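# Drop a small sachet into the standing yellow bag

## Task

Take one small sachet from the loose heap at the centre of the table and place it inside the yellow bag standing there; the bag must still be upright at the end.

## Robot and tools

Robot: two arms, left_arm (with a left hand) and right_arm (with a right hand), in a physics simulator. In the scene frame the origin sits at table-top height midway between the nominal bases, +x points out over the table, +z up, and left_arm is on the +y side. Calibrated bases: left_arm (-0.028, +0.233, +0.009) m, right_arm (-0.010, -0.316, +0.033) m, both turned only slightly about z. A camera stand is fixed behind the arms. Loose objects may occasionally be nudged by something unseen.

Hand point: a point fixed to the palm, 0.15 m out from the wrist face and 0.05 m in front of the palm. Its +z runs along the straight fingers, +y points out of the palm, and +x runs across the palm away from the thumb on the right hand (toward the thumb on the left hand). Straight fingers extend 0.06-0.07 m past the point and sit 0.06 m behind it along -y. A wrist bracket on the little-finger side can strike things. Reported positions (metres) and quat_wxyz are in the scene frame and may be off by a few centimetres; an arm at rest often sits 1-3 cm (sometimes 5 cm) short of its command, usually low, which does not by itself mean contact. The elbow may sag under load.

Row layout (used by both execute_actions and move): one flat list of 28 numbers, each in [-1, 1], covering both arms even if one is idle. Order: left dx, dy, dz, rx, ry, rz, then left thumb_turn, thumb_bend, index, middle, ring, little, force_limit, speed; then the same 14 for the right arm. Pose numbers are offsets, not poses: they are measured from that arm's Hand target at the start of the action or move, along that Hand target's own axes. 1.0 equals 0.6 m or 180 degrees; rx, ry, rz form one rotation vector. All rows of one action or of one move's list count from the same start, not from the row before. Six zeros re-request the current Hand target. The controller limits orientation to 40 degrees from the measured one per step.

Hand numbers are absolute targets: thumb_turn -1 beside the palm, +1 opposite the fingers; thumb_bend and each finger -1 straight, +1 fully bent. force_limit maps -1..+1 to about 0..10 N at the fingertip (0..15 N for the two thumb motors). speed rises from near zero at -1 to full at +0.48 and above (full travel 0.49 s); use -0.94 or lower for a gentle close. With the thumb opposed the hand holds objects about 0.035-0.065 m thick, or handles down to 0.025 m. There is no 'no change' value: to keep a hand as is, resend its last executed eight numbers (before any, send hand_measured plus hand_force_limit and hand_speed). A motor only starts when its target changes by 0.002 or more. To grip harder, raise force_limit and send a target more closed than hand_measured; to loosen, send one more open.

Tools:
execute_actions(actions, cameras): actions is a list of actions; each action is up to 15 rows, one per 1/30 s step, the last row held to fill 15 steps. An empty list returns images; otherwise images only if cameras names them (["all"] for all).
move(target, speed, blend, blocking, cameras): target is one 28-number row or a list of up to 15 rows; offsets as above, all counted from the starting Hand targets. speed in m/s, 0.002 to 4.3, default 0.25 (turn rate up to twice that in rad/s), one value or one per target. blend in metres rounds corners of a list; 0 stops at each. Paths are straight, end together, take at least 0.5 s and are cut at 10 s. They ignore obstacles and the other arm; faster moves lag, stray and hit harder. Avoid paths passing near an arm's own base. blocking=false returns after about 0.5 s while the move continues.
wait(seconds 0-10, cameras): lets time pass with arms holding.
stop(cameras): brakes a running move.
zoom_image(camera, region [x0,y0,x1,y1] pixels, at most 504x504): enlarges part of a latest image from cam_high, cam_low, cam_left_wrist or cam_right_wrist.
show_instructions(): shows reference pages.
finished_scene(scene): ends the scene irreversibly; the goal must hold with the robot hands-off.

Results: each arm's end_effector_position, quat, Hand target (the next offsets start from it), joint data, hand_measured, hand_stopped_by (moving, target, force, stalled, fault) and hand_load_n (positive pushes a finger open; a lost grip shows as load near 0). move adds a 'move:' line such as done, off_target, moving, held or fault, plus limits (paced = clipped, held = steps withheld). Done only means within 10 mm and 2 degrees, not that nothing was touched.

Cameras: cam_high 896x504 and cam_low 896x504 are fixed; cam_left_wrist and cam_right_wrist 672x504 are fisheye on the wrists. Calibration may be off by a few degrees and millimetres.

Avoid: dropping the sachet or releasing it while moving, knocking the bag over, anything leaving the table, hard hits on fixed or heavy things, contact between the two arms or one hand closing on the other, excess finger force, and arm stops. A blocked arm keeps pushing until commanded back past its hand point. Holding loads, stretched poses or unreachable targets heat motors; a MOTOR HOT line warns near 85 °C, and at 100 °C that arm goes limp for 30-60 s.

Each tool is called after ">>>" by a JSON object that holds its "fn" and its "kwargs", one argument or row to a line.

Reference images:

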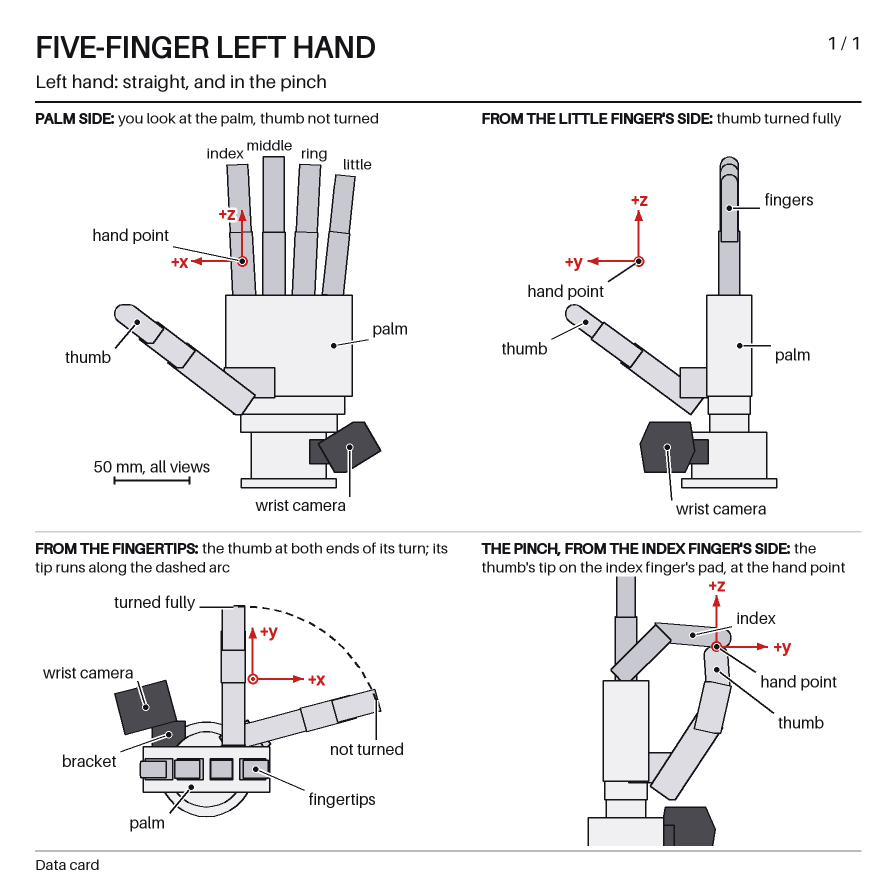

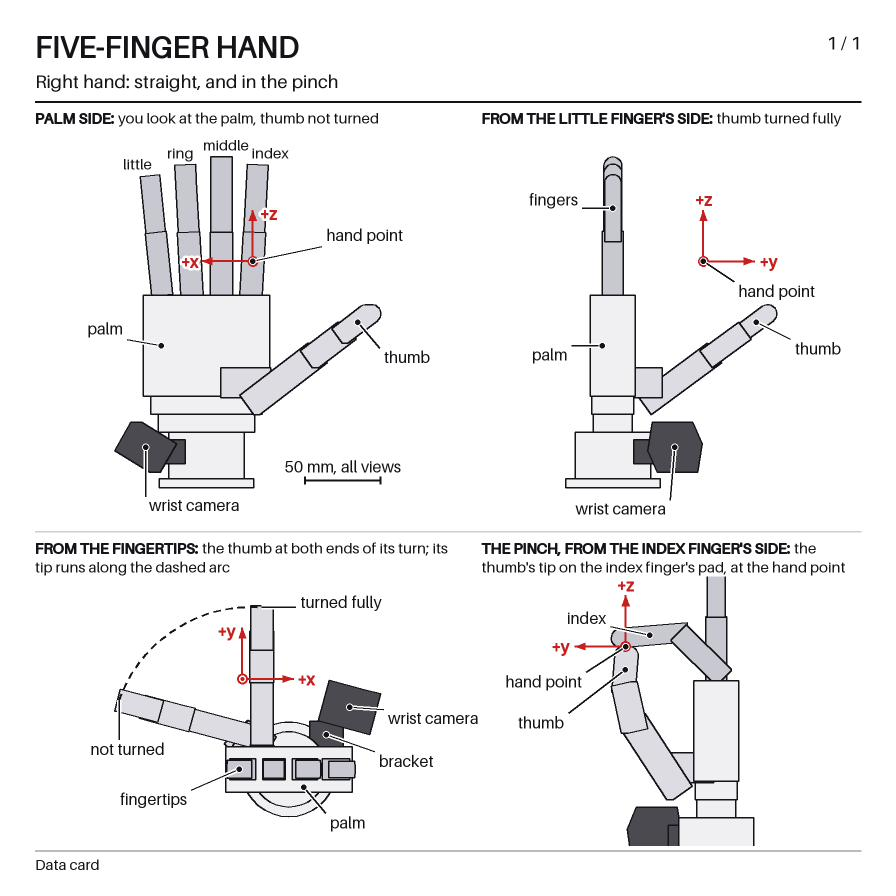

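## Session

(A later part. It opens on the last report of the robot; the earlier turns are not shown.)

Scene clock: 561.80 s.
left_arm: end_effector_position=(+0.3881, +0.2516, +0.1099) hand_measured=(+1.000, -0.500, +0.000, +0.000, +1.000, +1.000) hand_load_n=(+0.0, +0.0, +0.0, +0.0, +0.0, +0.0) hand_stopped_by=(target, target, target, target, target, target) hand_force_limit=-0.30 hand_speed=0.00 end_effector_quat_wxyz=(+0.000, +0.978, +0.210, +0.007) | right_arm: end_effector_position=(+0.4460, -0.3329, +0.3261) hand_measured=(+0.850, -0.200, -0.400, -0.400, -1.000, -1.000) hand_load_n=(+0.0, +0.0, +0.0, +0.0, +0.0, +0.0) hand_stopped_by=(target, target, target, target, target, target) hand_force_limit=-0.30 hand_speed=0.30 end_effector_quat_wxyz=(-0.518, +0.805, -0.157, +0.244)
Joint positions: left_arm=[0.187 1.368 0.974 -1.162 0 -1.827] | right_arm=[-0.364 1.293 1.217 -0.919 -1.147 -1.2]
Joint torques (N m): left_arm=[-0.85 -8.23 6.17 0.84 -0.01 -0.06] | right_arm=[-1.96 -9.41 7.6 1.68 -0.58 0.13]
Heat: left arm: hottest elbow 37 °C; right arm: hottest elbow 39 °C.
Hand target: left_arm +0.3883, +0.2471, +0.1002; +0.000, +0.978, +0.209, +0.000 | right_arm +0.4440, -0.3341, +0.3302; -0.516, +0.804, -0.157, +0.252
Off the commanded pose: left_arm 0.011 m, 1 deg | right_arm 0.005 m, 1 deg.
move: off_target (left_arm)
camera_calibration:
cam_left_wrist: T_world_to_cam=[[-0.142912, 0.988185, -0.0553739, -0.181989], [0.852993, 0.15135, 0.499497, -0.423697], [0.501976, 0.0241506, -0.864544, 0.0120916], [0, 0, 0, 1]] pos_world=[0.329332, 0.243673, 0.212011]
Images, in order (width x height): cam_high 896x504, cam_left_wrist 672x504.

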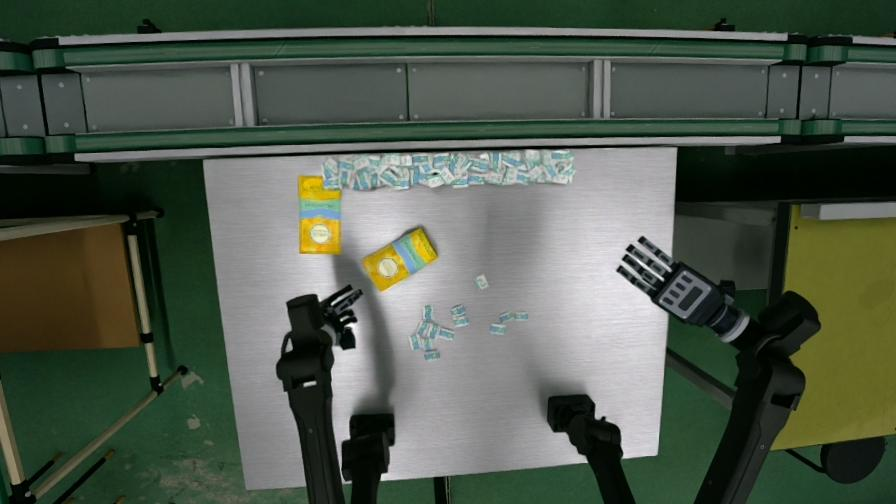

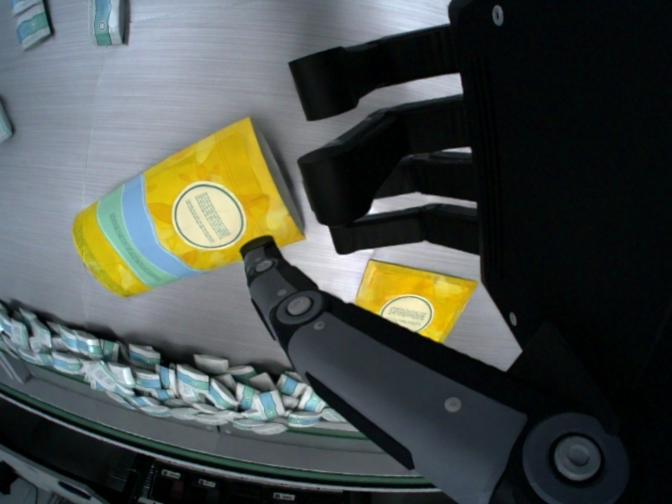

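>>> {"fn": "move", "kwargs": {
  "target": [-0.005,0.0098,0.112,0,0,0,1,-0.5,0,0,1,1,-0.3,0,0,0,0,0,0,0,0.85,-0.2,-0.4,-0.4,-1,-1,-0.3,0.3],
  "speed": 0.12,
  "cameras": ["cam_left_wrist","cam_low"]
}}

>>> {"fn": "zoom_image", "kwargs": {
  "camera": "cam_left_wrist",
  "region": [200, 60, 480, 340]
}}

Scene clock: 565.37 s.
left_arm: end_effector_position=(+0.3889, +0.2452, +0.0423) hand_measured=(+1.000, -0.500, +0.000, +0.000, +1.000, +1.000) hand_load_n=(+0.0, +0.0, +0.0, +0.0, +0.0, +0.0) hand_stopped_by=(target, target, target, target, target, target) hand_force_limit=-0.30 hand_speed=0.00 end_effector_quat_wxyz=(+0.000, +0.978, +0.209, +0.007) | right_arm: end_effector_position=(+0.4459, -0.3329, +0.3261) hand_measured=(+0.850, -0.200, -0.400, -0.400, -1.000, -1.000) hand_load_n=(+0.0, +0.0, +0.0, +0.0, +0.0, +0.0) hand_stopped_by=(target, target, target, target, target, target) hand_force_limit=-0.30 hand_speed=0.30 end_effector_quat_wxyz=(-0.518, +0.805, -0.157, +0.244)
Joint positions: left_arm=[0.17 1.462 0.868 -0.964 0 -1.844] | right_arm=[-0.364 1.293 1.217 -0.919 -1.147 -1.2]
Joint torques (N m): left_arm=[-0.85 -9.29 5.7 0.99 0.01 -0.08] | right_arm=[-1.96 -9.41 7.56 1.68 -0.58 0.14]
Heat: left arm: hottest elbow 37 °C; right arm: hottest elbow 39 °C.
Hand target: left_arm +0.3879, +0.2404, +0.0329; +0.000, +0.978, +0.208, +0.000 | right_arm +0.4440, -0.3341, +0.3302; -0.516, +0.804, -0.157, +0.252
Off the commanded pose: left_arm 0.010 m, 1 deg | right_arm 0.005 m, 1 deg.
move: done
camera_calibration:
cam_left_wrist: T_world_to_cam=[[-0.142532, 0.988227, -0.0556059, -0.17948], [0.853395, 0.151156, 0.498867, -0.389742], [0.501399, 0.0236508, -0.864893, -0.046292], [0, 0, 0, 1]] pos_world=[0.330233, 0.237374, 0.144412]
Images, in order (width x height): cam_low 896x504, cam_left_wrist 672x504.

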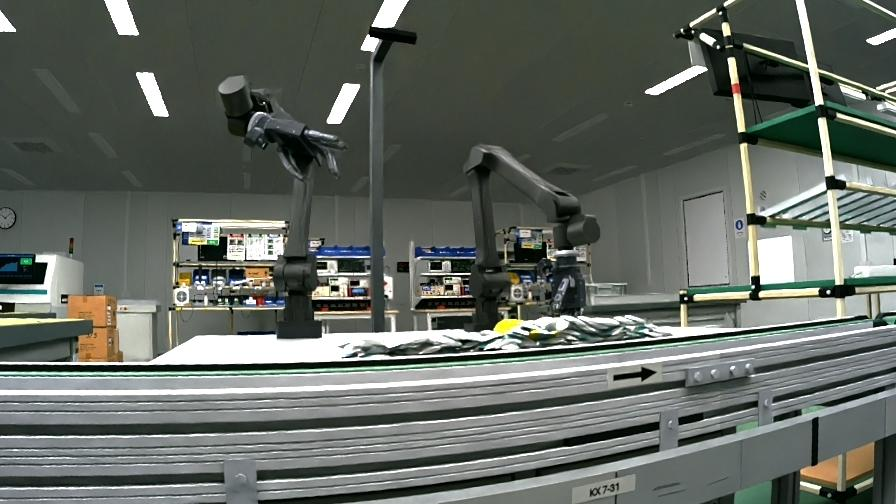

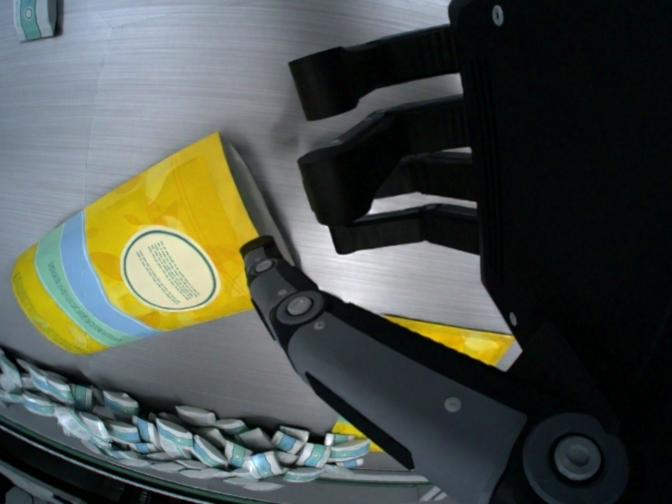

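Scaled by 1.800 from the camera's 672x504 image, which has a finer 960x720 frame.

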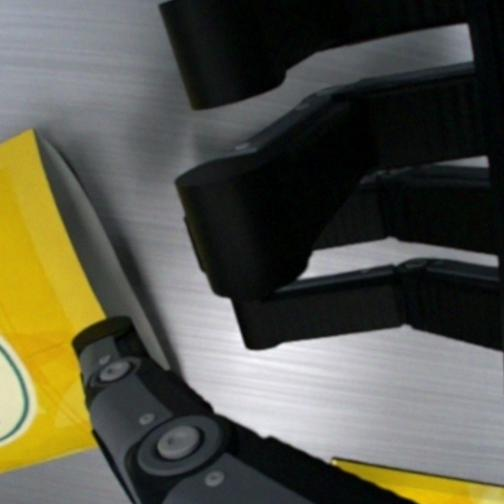

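>>> {"fn": "move", "kwargs": {
  "target": [0,0.1,0,0,0,0,1,-0.5,0,0,1,1,-0.3,0,0,0,0,0,0,0,0.85,-0.2,-0.4,-0.4,-1,-1,-0.3,0.3],
  "speed": 0.08,
  "cameras": ["all"]
}}

Scene clock: 575.33 s.
left_arm: end_effector_position=(+0.3929, +0.1893, +0.0277) hand_measured=(+1.000, -0.500, +0.000, +0.000, +1.000, +1.000) hand_load_n=(+0.0, +0.0, +0.0, +0.0, +0.0, +0.0) hand_stopped_by=(target, target, target, target, target, target) hand_force_limit=-0.30 hand_speed=0.00 end_effector_quat_wxyz=(-0.003, +0.978, +0.208, -0.011) | right_arm: end_effector_position=(+0.4459, -0.3329, +0.3261) hand_measured=(+0.850, -0.200, -0.400, -0.400, -1.000, -1.000) hand_load_n=(+0.0, +0.0, +0.0, +0.0, +0.0, +0.0) hand_stopped_by=(target, target, target, target, target, target) hand_force_limit=-0.30 hand_speed=0.30 end_effector_quat_wxyz=(-0.518, +0.805, -0.157, +0.244)
Joint positions: left_arm=[0.018 1.508 0.878 -0.964 0 -1.993] | right_arm=[-0.364 1.293 1.217 -0.919 -1.147 -1.2]
Joint torques (N m): left_arm=[-1.38 -9 8.61 0.65 0.05 0] | right_arm=[-1.96 -9.41 7.56 1.69 -0.58 0.14]
Heat: left arm: hottest elbow 37 °C; right arm: hottest elbow 38 °C.
Hand target: left_arm +0.4124, +0.1856, +0.0330; +0.000, +0.978, +0.208, +0.000 | right_arm +0.4440, -0.3341, +0.3302; -0.516, +0.804, -0.157, +0.252
Off the commanded pose: left_arm 0.021 m, 1 deg | right_arm 0.005 m, 1 deg.
move: off_target (left_arm)
camera_calibration:
cam_left_wrist: T_world_to_cam=[[-0.141486, 0.988552, -0.0524059, -0.124977], [0.871114, 0.149476, 0.467779, -0.383205], [0.470258, 0.0205325, -0.88229, -0.0462449], [0, 0, 0, 1]] pos_world=[0.33788, 0.181776, 0.131904]
cam_right_wrist: T_world_to_cam=[[0.267838, -0.507875, -0.818734, -0.0177974], [-0.96337, -0.153041, -0.22022, 0.441203], [-0.0134551, 0.847727, -0.530262, 0.578422], [0, 0, 0, 1]] pos_world=[0.437591, -0.431861, 0.389305]

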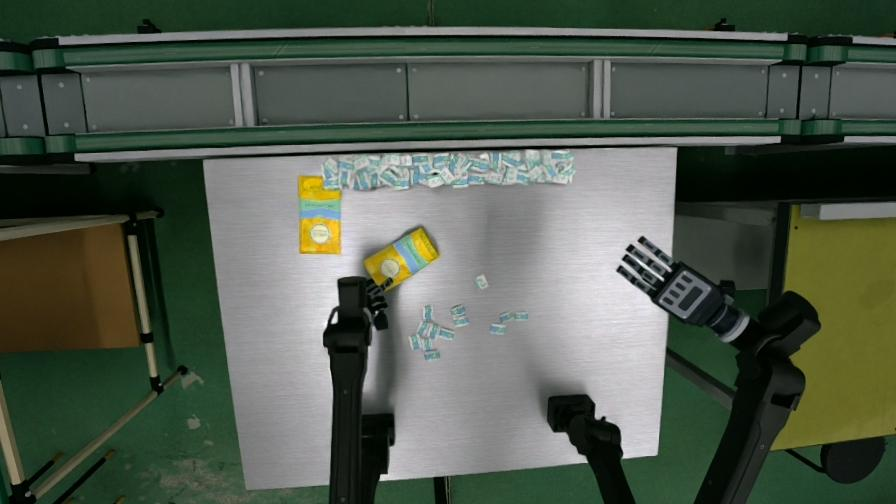

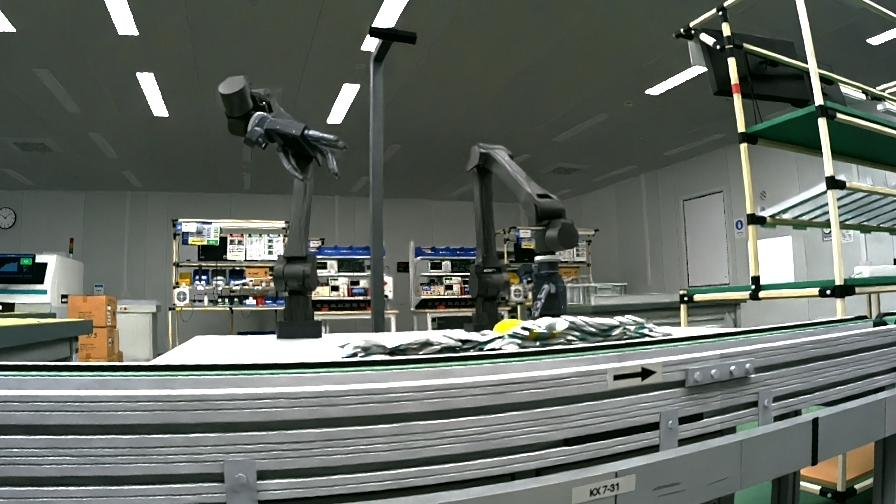

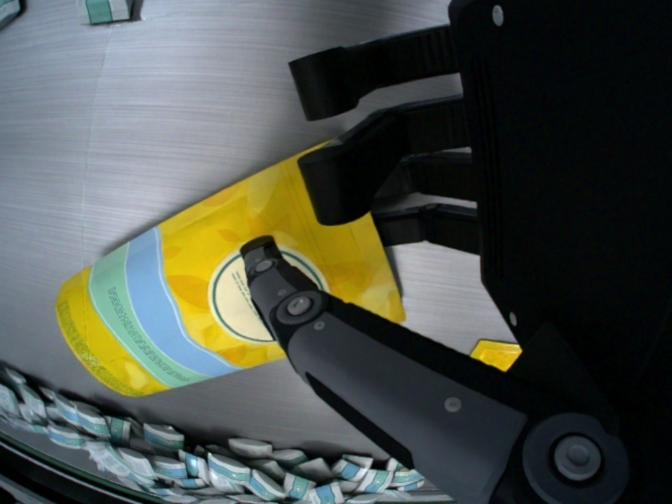

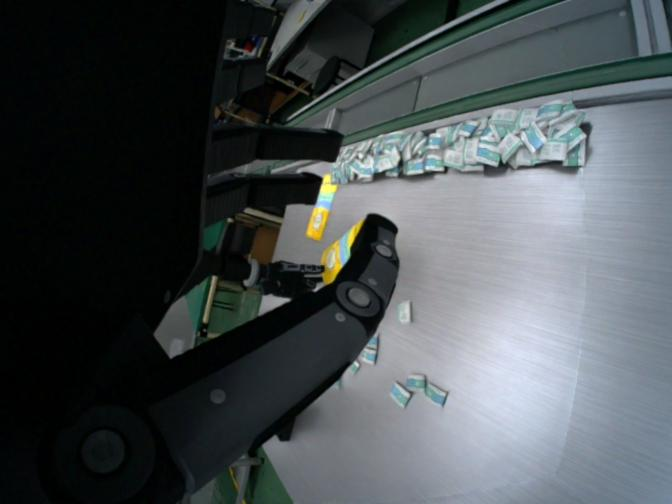

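>>> {"fn": "zoom_image", "kwargs": {
  "camera": "cam_left_wrist",
  "region": [220, 40, 520, 340]
}}

>>> {"fn": "zoom_image", "kwargs": {
  "camera": "cam_low",
  "region": [460, 240, 620, 360]
}}

Scaled by 1.680 from the camera's 672x504 image, which has a finer 960x720 frame.

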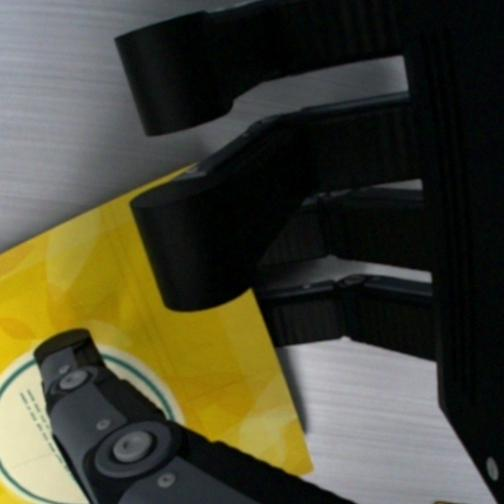

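Scaled by 3.150.

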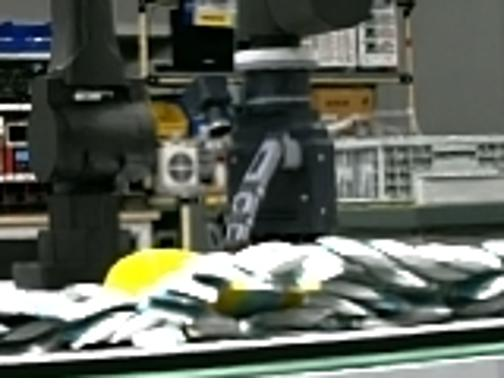

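>>> {"fn": "move", "kwargs": {
  "target": [0,0.008,-0.013,0,0,0,1,-0.5,0,0,1,1,-0.3,0,0,0,0,0,0,0,0.85,-0.2,-0.4,-0.4,-1,-1,-0.3,0.3],
  "speed": 0.06,
  "cameras": ["cam_left_wrist","cam_high"]
}}

Scene clock: 582.63 s.
left_arm: end_effector_position=(+0.3988, +0.1861, +0.0327) hand_measured=(+1.000, -0.500, +0.000, +0.000, +1.000, +1.000) hand_load_n=(+0.0, +0.0, +0.0, +0.0, +0.0, +0.0) hand_stopped_by=(target, target, target, target, target, target) hand_force_limit=-0.30 hand_speed=0.00 end_effector_quat_wxyz=(-0.002, +0.978, +0.209, -0.007) | right_arm: end_effector_position=(+0.4459, -0.3329, +0.3261) hand_measured=(+0.850, -0.200, -0.400, -0.400, -1.000, -1.000) hand_load_n=(+0.0, +0.0, +0.0, +0.0, +0.0, +0.0) hand_stopped_by=(target, target, target, target, target, target) hand_force_limit=-0.30 hand_speed=0.30 end_effector_quat_wxyz=(-0.518, +0.805, -0.157, +0.244)
Joint positions: left_arm=[0.009 1.508 0.894 -0.97 0 -2.004] | right_arm=[-0.364 1.293 1.217 -0.919 -1.147 -1.2]
Joint torques (N m): left_arm=[-2.14 -9.64 8.99 -0.05 0.02 -0.05] | right_arm=[-1.96 -9.35 7.57 1.7 -0.58 0.13]
Heat: left arm: hottest elbow 37 °C; right arm: hottest elbow 37 °C.
Hand target: left_arm +0.4144, +0.1812, +0.0407; +0.000, +0.978, +0.209, +0.000 | right_arm +0.4440, -0.3341, +0.3302; -0.516, +0.804, -0.157, +0.252
Off the commanded pose: left_arm 0.018 m, 1 deg | right_arm 0.005 m, 1 deg.
move: off_target (left_arm)
camera_calibration:
cam_left_wrist: T_world_to_cam=[[-0.143706, 0.988172, -0.0535162, -0.119793], [0.866547, 0.151768, 0.475461, -0.389056], [0.47796, 0.0219523, -0.878107, -0.0480164], [0, 0, 0, 1]] pos_world=[0.34287, 0.178476, 0.136407]
Images, in order (width x height): cam_high 896x504, cam_left_wrist 672x504.

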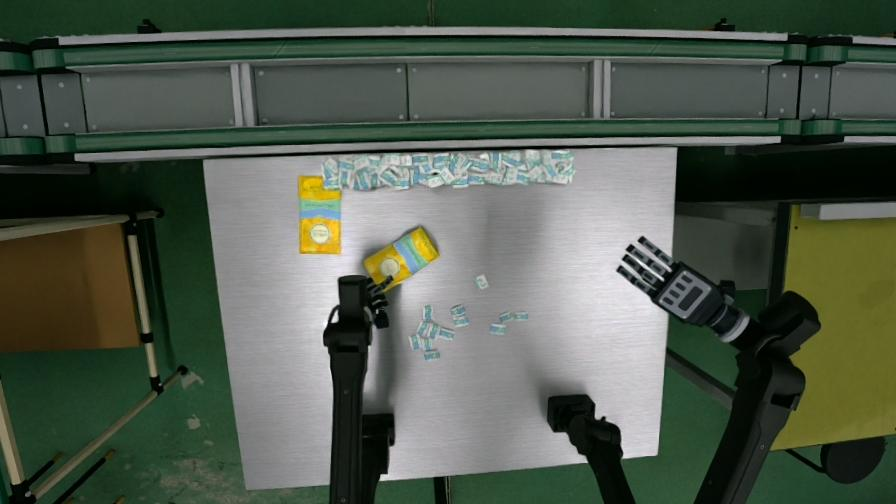

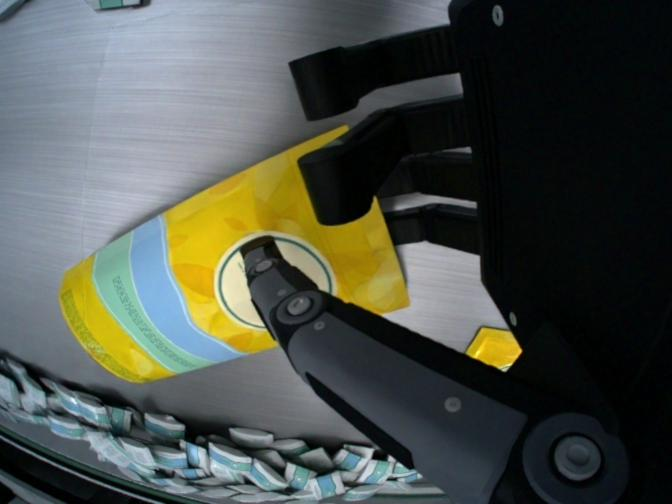

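>>> {"fn": "move", "kwargs": {
  "target": [0.02,0,0,0,0,0,1,-0.5,0,0,1,1,-0.3,0,0,0,0,0,0,0,0.85,-0.2,-0.4,-0.4,-1,-1,-0.3,0.3],
  "speed": 0.05,
  "cameras": ["cam_left_wrist"]
}}

Scene clock: 584.83 s.
left_arm: end_effector_position=(+0.4100, +0.1860, +0.0353) hand_measured=(+1.000, -0.500, +0.000, +0.000, +1.000, +1.000) hand_load_n=(+0.0, +0.0, +0.0, +0.0, +0.0, +0.0) hand_stopped_by=(target, target, target, target, target, target) hand_force_limit=-0.30 hand_speed=0.00 end_effector_quat_wxyz=(-0.001, +0.978, +0.209, -0.004) | right_arm: end_effector_position=(+0.4459, -0.3329, +0.3261) hand_measured=(+0.850, -0.200, -0.400, -0.400, -1.000, -1.000) hand_load_n=(+0.0, +0.0, +0.0, +0.0, +0.0, +0.0) hand_stopped_by=(target, target, target, target, target, target) hand_force_limit=-0.30 hand_speed=0.30 end_effector_quat_wxyz=(-0.518, +0.805, -0.157, +0.244)
Joint positions: left_arm=[0.009 1.527 0.923 -0.974 0 -2.005] | right_arm=[-0.364 1.293 1.217 -0.919 -1.147 -1.2]
Joint torques (N m): left_arm=[-0.44 -9.82 8.98 0.12 -0.01 0.02] | right_arm=[-1.96 -9.41 7.54 1.68 -0.58 0.14]
Heat: left arm: hottest elbow 36 °C; right arm: hottest elbow 37 °C.
Hand target: left_arm +0.4255, +0.1861, +0.0408; +0.000, +0.978, +0.208, +0.000 | right_arm +0.4440, -0.3341, +0.3302; -0.516, +0.804, -0.157, +0.252
Off the commanded pose: left_arm 0.016 m, 0 deg | right_arm 0.005 m, 1 deg.
move: off_target (left_arm)
camera_calibration:
cam_left_wrist: T_world_to_cam=[[-0.143778, 0.988108, -0.0545052, -0.11788], [0.863545, 0.152173, 0.480764, -0.399012], [0.483341, 0.0220557, -0.875154, -0.0534732], [0, 0, 0, 1]] pos_world=[0.353462, 0.178376, 0.138608]
Images, in order (width x height): cam_left_wrist 672x504.

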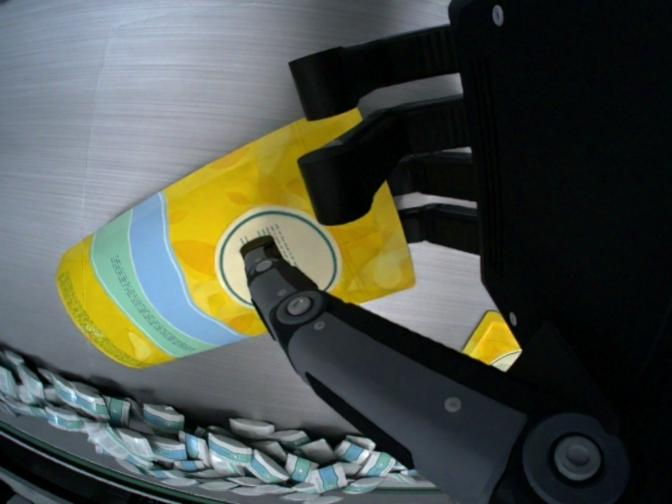

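>>> {"fn": "move", "kwargs": {
  "target": [0,0,0,0,0,0,1,-0.3,0.1,0.1,1,1,-0.3,-0.7,0,0,0,0,0,0,0.85,-0.2,-0.4,-0.4,-1,-1,-0.3,0.3],
  "cameras": ["cam_left_wrist"]
}}

>>> {"fn": "move", "kwargs": {
  "target": [0,0,0,0,0,0,1,-0.3,0.45,0.45,1,1,-0.2,-0.8,0,0,0,0,0,0,0.85,-0.2,-0.4,-0.4,-1,-1,-0.3,0.3],
  "cameras": ["cam_left_wrist"]
}}

Scene clock: 586.93 s.
left_arm: end_effector_position=(+0.4099, +0.1860, +0.0353) hand_measured=(+1.000, -0.300, +0.100, +0.100, +1.000, +1.000) hand_load_n=(+0.0, +0.0, +0.0, +0.0, +0.0, +0.0) hand_stopped_by=(target, target, target, target, target, target) hand_force_limit=-0.30 hand_speed=-0.70 end_effector_quat_wxyz=(-0.001, +0.978, +0.209, -0.004) | right_arm: end_effector_position=(+0.4459, -0.3329, +0.3261) hand_measured=(+0.850, -0.200, -0.400, -0.400, -1.000, -1.000) hand_load_n=(+0.0, +0.0, +0.0, +0.0, +0.0, +0.0) hand_stopped_by=(target, target, target, target, target, target) hand_force_limit=-0.30 hand_speed=0.30 end_effector_quat_wxyz=(-0.518, +0.805, -0.157, +0.244)
Joint positions: left_arm=[0.009 1.527 0.923 -0.974 0 -2.005] | right_arm=[-0.364 1.293 1.217 -0.919 -1.147 -1.2]
Joint torques (N m): left_arm=[-0.26 -9.58 8.83 -0.05 -0.02 0.07] | right_arm=[-1.9 -9.47 7.56 1.69 -0.58 0.14]
Heat: left arm: hottest elbow 36 °C; right arm: hottest elbow 37 °C.
Hand target: left_arm +0.4254, +0.1861, +0.0408; +0.000, +0.978, +0.208, +0.000 | right_arm +0.4440, -0.3341, +0.3302; -0.516, +0.804, -0.157, +0.252
Off the commanded pose: left_arm 0.017 m, 1 deg | right_arm 0.005 m, 1 deg.
move: off_target (left_arm)
camera_calibration:
cam_left_wrist: T_world_to_cam=[[-0.143799, 0.988108, -0.0544428, -0.11789], [0.863737, 0.152169, 0.48042, -0.398994], [0.482991, 0.0220596, -0.875347, -0.053188], [0, 0, 0, 1]] pos_world=[0.353363, 0.178376, 0.138708]
Images, in order (width x height): cam_left_wrist 672x504.

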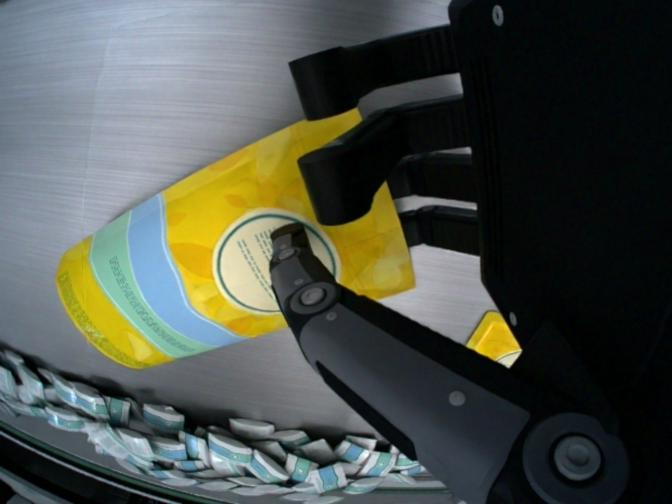

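Scene clock: 587.70 s.
left_arm: end_effector_position=(+0.4099, +0.1860, +0.0353) hand_measured=(+1.000, -0.302, +0.374, +0.298, +1.000, +1.000) hand_load_n=(-0.5, +5.0, +5.0, +8.5, +0.0, +0.0) hand_stopped_by=(target, target, force, force, target, target) hand_force_limit=-0.20 hand_speed=-0.80 end_effector_quat_wxyz=(-0.001, +0.978, +0.209, -0.004) | right_arm: end_effector_position=(+0.4459, -0.3329, +0.3261) hand_measured=(+0.850, -0.200, -0.400, -0.400, -1.000, -1.000) hand_load_n=(+0.0, +0.0, +0.0, +0.0, +0.0, +0.0) hand_stopped_by=(target, target, target, target, target, target) hand_force_limit=-0.30 hand_speed=0.30 end_effector_quat_wxyz=(-0.518, +0.805, -0.157, +0.244)
Joint positions: left_arm=[0.009 1.527 0.923 -0.974 0 -2.005] | right_arm=[-0.364 1.293 1.217 -0.919 -1.147 -1.2]
Joint torques (N m): left_arm=[-0.38 -9.23 8.62 0.14 -0.01 0.1] | right_arm=[-1.9 -9.47 7.54 1.69 -0.58 0.13]
Heat: left arm: hottest elbow 36 °C; right arm: hottest elbow 37 °C.
Hand target: left_arm +0.4254, +0.1861, +0.0408; +0.000, +0.978, +0.208, +0.000 | right_arm +0.4440, -0.3341, +0.3302; -0.516, +0.804, -0.157, +0.252
Off the commanded pose: left_arm 0.016 m, 0 deg | right_arm 0.005 m, 1 deg.
move: off_target (left_arm)
camera_calibration:
cam_left_wrist: T_world_to_cam=[[-0.143799, 0.988108, -0.0544428, -0.11789], [0.863737, 0.152169, 0.48042, -0.398994], [0.482991, 0.0220596, -0.875347, -0.053188], [0, 0, 0, 1]] pos_world=[0.353363, 0.178376, 0.138708]
Images, in order (width x height): cam_left_wrist 672x504.

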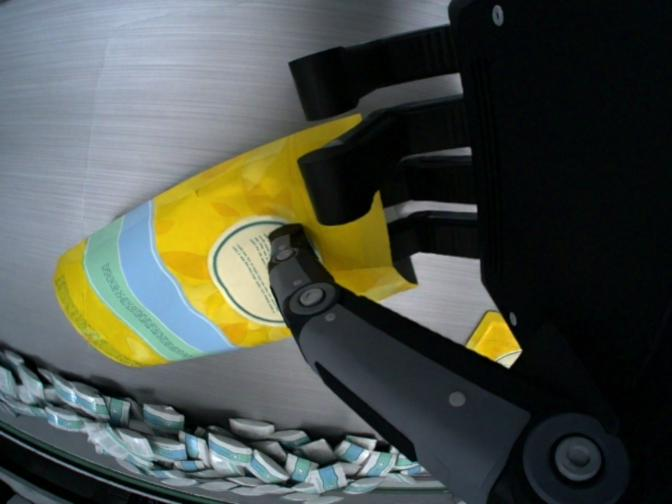

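>>> {"fn": "move", "kwargs": {
  "target": [0,0,-0.12,0,0,0,1,-0.3,0.45,0.45,1,1,-0.2,-0.8,0,0,0,0,0,0,0.85,-0.2,-0.4,-0.4,-1,-1,-0.3,0.3],
  "speed": 0.08,
  "cameras": ["cam_left_wrist","cam_low","cam_high"]
}}

Scene clock: 594.13 s.
left_arm: end_effector_position=(+0.4090, +0.1860, +0.0929) hand_measured=(+1.000, -0.302, +0.374, +0.298, +1.000, +1.000) hand_load_n=(-0.5, +5.0, +4.5, +8.5, +0.0, +0.5) hand_stopped_by=(target, target, force, force, target, target) hand_force_limit=-0.20 hand_speed=-0.80 end_effector_quat_wxyz=(-0.005, +0.978, +0.209, -0.019) | right_arm: end_effector_position=(+0.4459, -0.3329, +0.3261) hand_measured=(+0.850, -0.200, -0.400, -0.400, -1.000, -1.000) hand_load_n=(+0.0, +0.0, +0.0, +0.0, +0.0, +0.0) hand_stopped_by=(target, target, target, target, target, target) hand_force_limit=-0.30 hand_speed=0.30 end_effector_quat_wxyz=(-0.518, +0.805, -0.157, +0.244)
Joint positions: left_arm=[0.009 1.462 1.029 -1.176 0 -2.005] | right_arm=[-0.364 1.293 1.217 -0.919 -1.147 -1.2]
Joint torques (N m): left_arm=[-0.15 -11.11 9.55 -0.06 0.03 0.08] | right_arm=[-1.85 -9.41 7.54 1.7 -0.57 0.14]
Heat: left arm: hottest elbow 36 °C; right arm: hottest elbow 37 °C.
Hand target: left_arm +0.4254, +0.1862, +0.1128; +0.000, +0.978, +0.208, +0.000 | right_arm +0.4440, -0.3341, +0.3302; -0.516, +0.804, -0.157, +0.252
Off the commanded pose: left_arm 0.026 m, 2 deg | right_arm 0.005 m, 1 deg.
move: off_target (left_arm)
camera_calibration:
cam_left_wrist: T_world_to_cam=[[-0.145368, 0.988133, -0.0496152, -0.114732], [0.878192, 0.151967, 0.453525, -0.429238], [0.455683, 0.0223565, -0.889861, 0.0100259], [0, 0, 0, 1]] pos_world=[0.355706, 0.178376, 0.197899]
Images, in order (width x height): cam_high 896x504, cam_low 896x504, cam_left_wrist 672x504.

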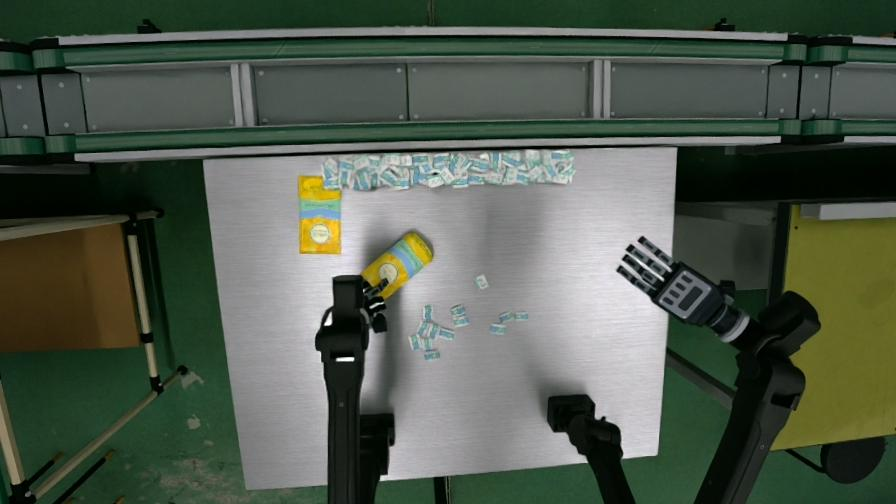

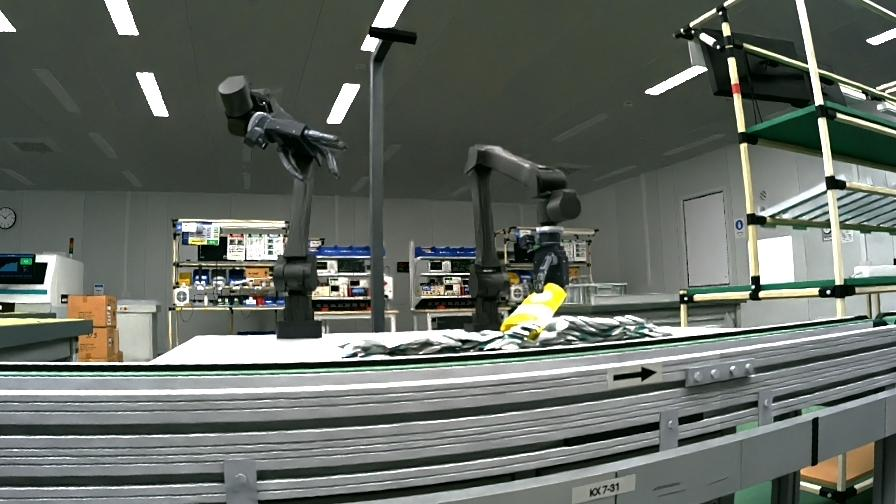

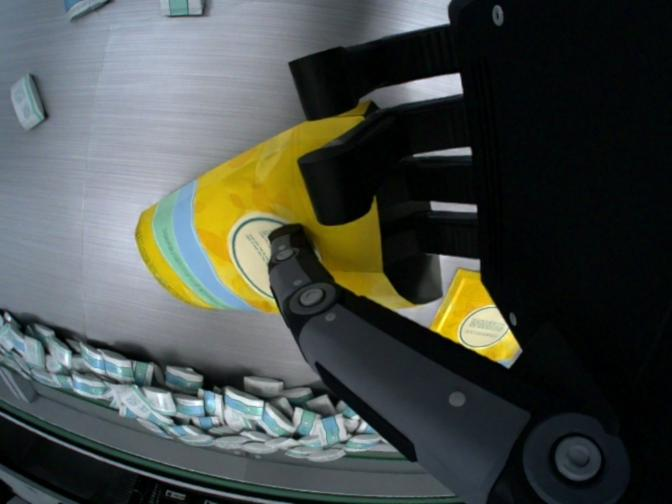

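>>> {"fn": "move", "kwargs": {
  "target": [0.0096,-0.0027,-0.187,0,0,0.1333,1,-0.3,0.45,0.45,1,1,-0.2,-0.8,0,0,0,0,0,0,0.85,-0.2,-0.4,-0.4,-1,-1,-0.3,0.3],
  "speed": 0.1,
  "cameras": ["cam_left_wrist","cam_low","cam_high"]
}}

Scene clock: 598.10 s.
left_arm: end_effector_position=(+0.4168, +0.1847, +0.2085) hand_measured=(+1.000, -0.302, +0.374, +0.298, +1.000, +1.000) hand_load_n=(-0.5, +5.0, +5.0, +8.0, +0.0, +0.0) hand_stopped_by=(target, target, force, force, target, target) hand_force_limit=-0.20 hand_speed=-0.80 end_effector_quat_wxyz=(+0.000, +1.000, +0.000, -0.015) | right_arm: end_effector_position=(+0.4459, -0.3329, +0.3261) hand_measured=(+0.850, -0.200, -0.400, -0.400, -1.000, -1.000) hand_load_n=(+0.0, +0.0, +0.0, +0.0, +0.0, +0.0) hand_stopped_by=(target, target, target, target, target, target) hand_force_limit=-0.30 hand_speed=0.30 end_effector_quat_wxyz=(-0.518, +0.805, -0.157, +0.244)
Joint positions: left_arm=[0.05 1.449 1.327 -1.478 0 -1.542] | right_arm=[-0.364 1.293 1.217 -0.919 -1.147 -1.2]
Joint torques (N m): left_arm=[0.09 -11.46 10.47 0.1 0.01 0.12] | right_arm=[-1.9 -9.41 7.57 1.69 -0.58 0.14]
Heat: left arm: hottest elbow 36 °C; right arm: hottest elbow 37 °C.
Hand target: left_arm +0.4299, +0.1900, +0.2252; +0.000, +1.000, +0.000, +0.001 | right_arm +0.4440, -0.3341, +0.3302; -0.516, +0.804, -0.157, +0.252
Off the commanded pose: left_arm 0.022 m, 2 deg | right_arm 0.005 m, 1 deg.
move: off_target (left_arm)
camera_calibration:
cam_left_wrist: T_world_to_cam=[[0.272459, 0.960006, -0.0644617, -0.272342], [0.860752, -0.213254, 0.4622, -0.415412], [0.429968, -0.181416, -0.88443, 0.156562], [0, 0, 0, 1]] pos_world=[0.364452, 0.201264, 0.312916]
Images, in order (width x height): cam_high 896x504, cam_low 896x504, cam_left_wrist 672x504.

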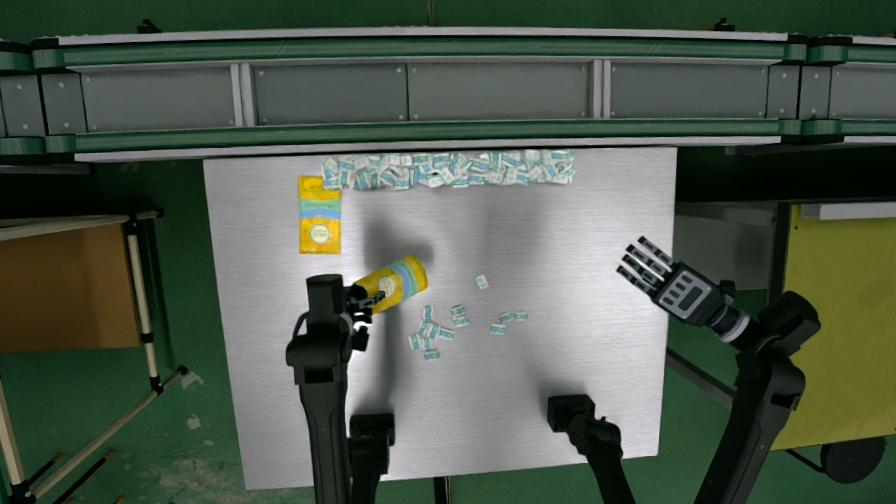

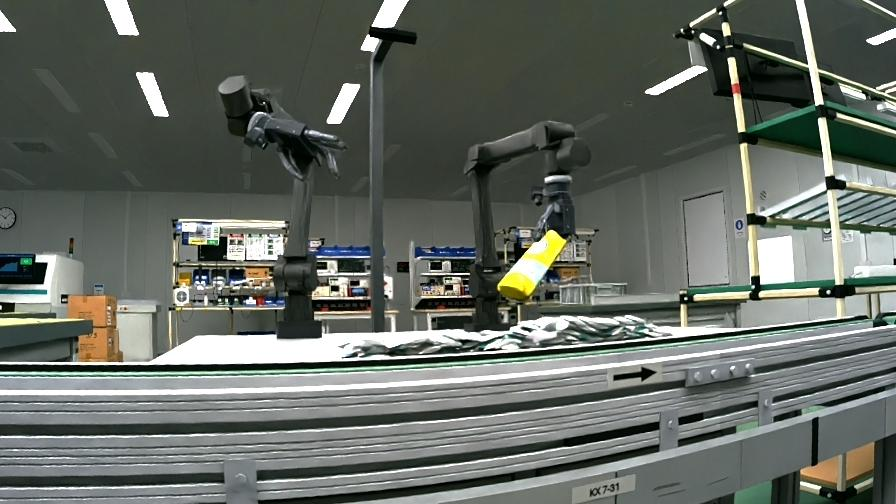

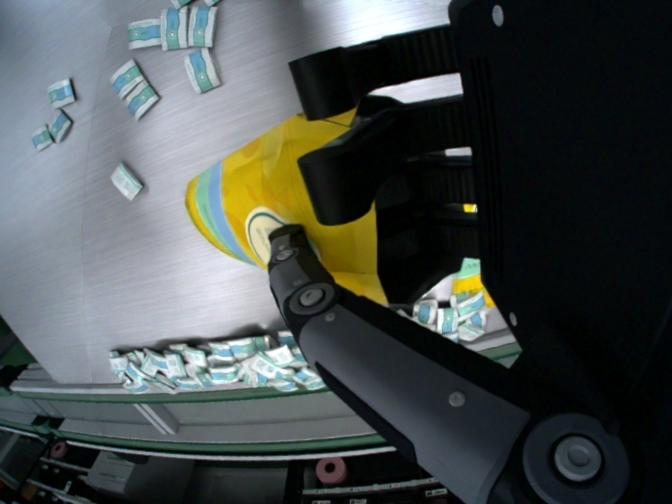

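>>> {"fn": "zoom_image", "kwargs": {
  "camera": "cam_left_wrist",
  "region": [160, 80, 440, 340]
}}

>>> {"fn": "zoom_image", "kwargs": {
  "camera": "cam_low",
  "region": [480, 180, 620, 320]
}}

>>> {"fn": "zoom_image", "kwargs": {
  "camera": "cam_high",
  "region": [330, 230, 470, 330]
}}

Scaled by 1.800 from the camera's 672x504 image, which has a finer 960x720 frame.

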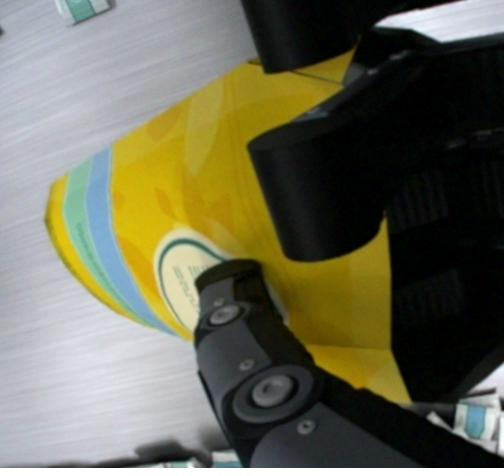

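Scaled by 3.600.

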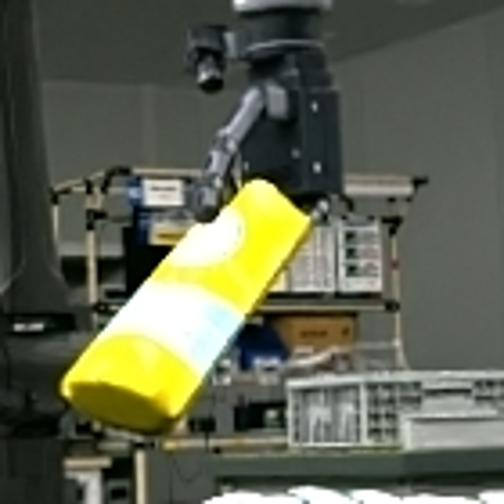

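Scaled by 3.600.

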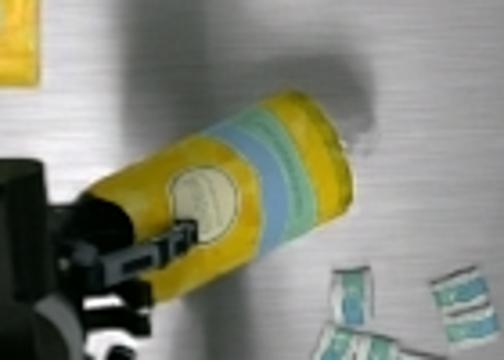

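>>> {"fn": "move", "kwargs": {
  "target": [0.025,0.0833,-0.0167,0.202,0.2407,0.5167,1,-0.3,0.45,0.45,1,1,-0.2,-0.8,0,0,0,0,0,0,0.85,-0.2,-0.4,-0.4,-1,-1,-0.3,0.3],
  "speed": 0.12,
  "cameras": ["all"]
}}

Scene clock: 617.37 s.
left_arm: end_effector_position=(+0.4461, +0.1452, +0.2324) hand_measured=(+1.000, -0.302, +0.374, +0.298, +1.000, +1.000) hand_load_n=(-0.5, +5.0, +4.5, +8.5, +0.0, +0.5) hand_stopped_by=(target, target, force, force, target, target) hand_force_limit=-0.20 hand_speed=-0.80 end_effector_quat_wxyz=(+0.267, -0.593, +0.691, -0.316) | right_arm: end_effector_position=(+0.4459, -0.3329, +0.3261) hand_measured=(+0.850, -0.200, -0.400, -0.400, -1.000, -1.000) hand_load_n=(+0.0, +0.0, +0.0, +0.0, +0.0, +0.0) hand_stopped_by=(target, target, target, target, target, target) hand_force_limit=-0.30 hand_speed=0.30 end_effector_quat_wxyz=(-0.518, +0.805, -0.157, +0.244)
Joint positions: left_arm=[-0.085 1.188 1.024 -0.554 0.041 0.028] | right_arm=[-0.364 1.293 1.217 -0.919 -1.147 -1.2]
Joint torques (N m): left_arm=[-0.91 -9.35 7.5 2.81 0.06 0.12] | right_arm=[-1.96 -9.41 7.56 1.7 -0.58 0.13]
Heat: left arm: hottest elbow 36 °C; right arm: hottest elbow 36 °C.
Hand target: left_arm +0.4450, +0.1401, +0.2351; +0.272, -0.582, +0.694, -0.324 | right_arm +0.4440, -0.3341, +0.3302; -0.516, +0.804, -0.157, +0.252
Off the commanded pose: left_arm 0.006 m, 2 deg | right_arm 0.005 m, 1 deg.
move: done
camera_calibration:
cam_left_wrist: T_world_to_cam=[[0.623563, -0.37081, 0.688236, -0.379292], [-0.631932, -0.757366, 0.164495, 0.353945], [0.46025, -0.537491, -0.706592, 0.154863], [0, 0, 0, 1]] pos_world=[0.388906, 0.210658, 0.312246]
cam_right_wrist: T_world_to_cam=[[0.267838, -0.507875, -0.818734, -0.0177974], [-0.96337, -0.153041, -0.22022, 0.441203], [-0.0134551, 0.847727, -0.530262, 0.578422], [0, 0, 0, 1]] pos_world=[0.437591, -0.431861, 0.389305]

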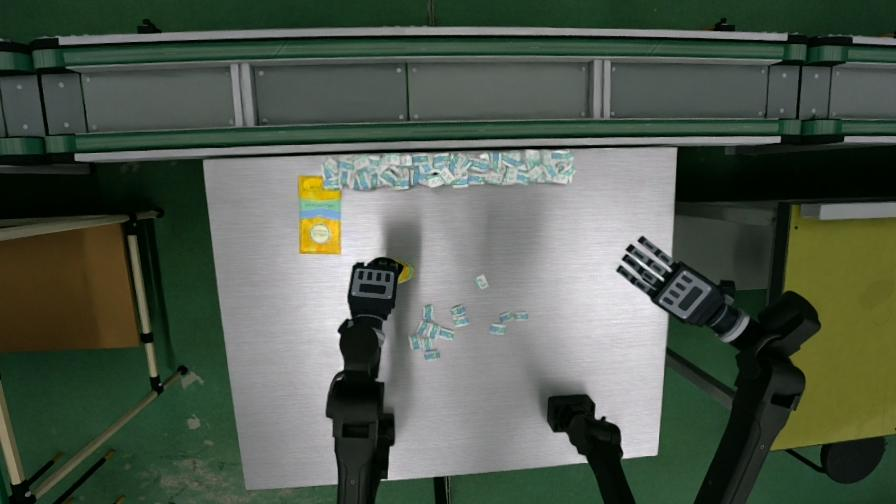

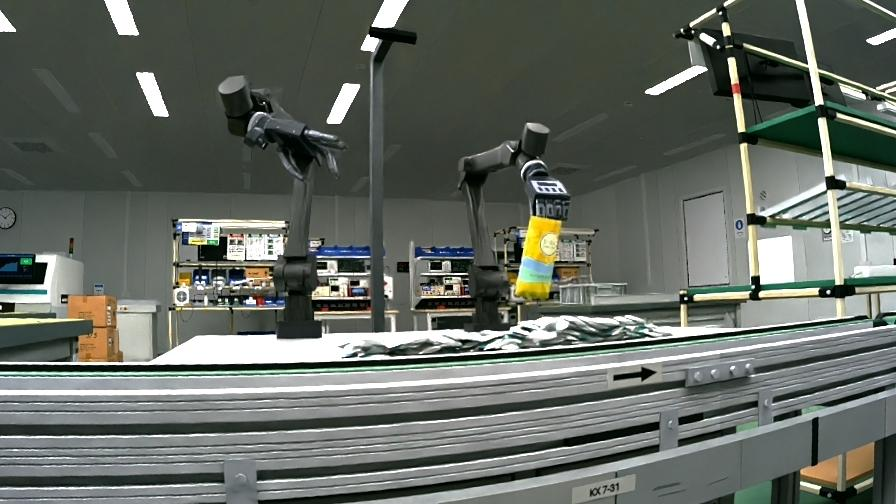

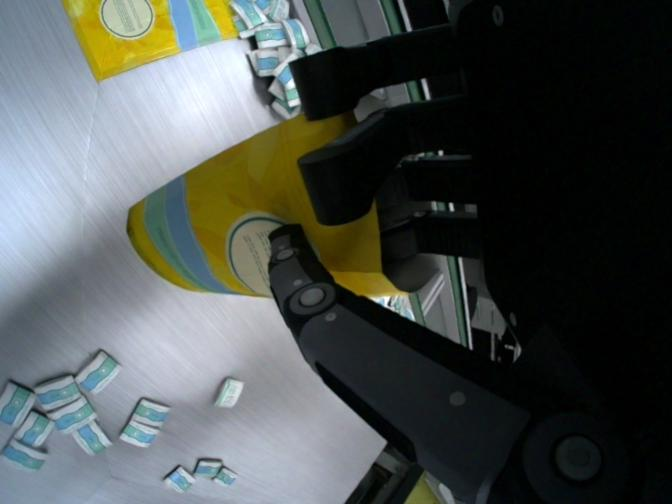

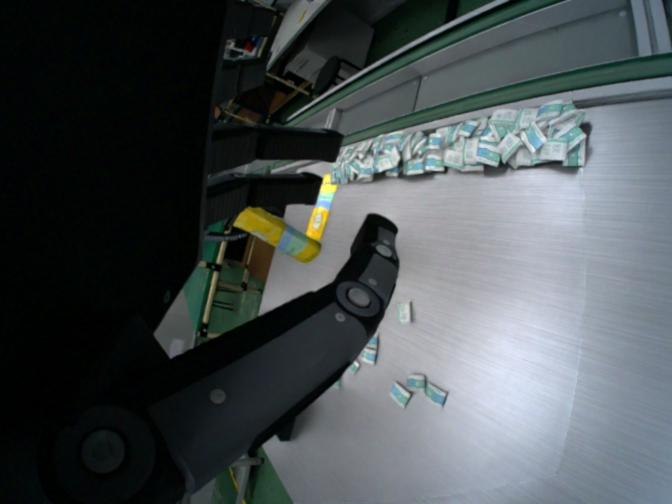

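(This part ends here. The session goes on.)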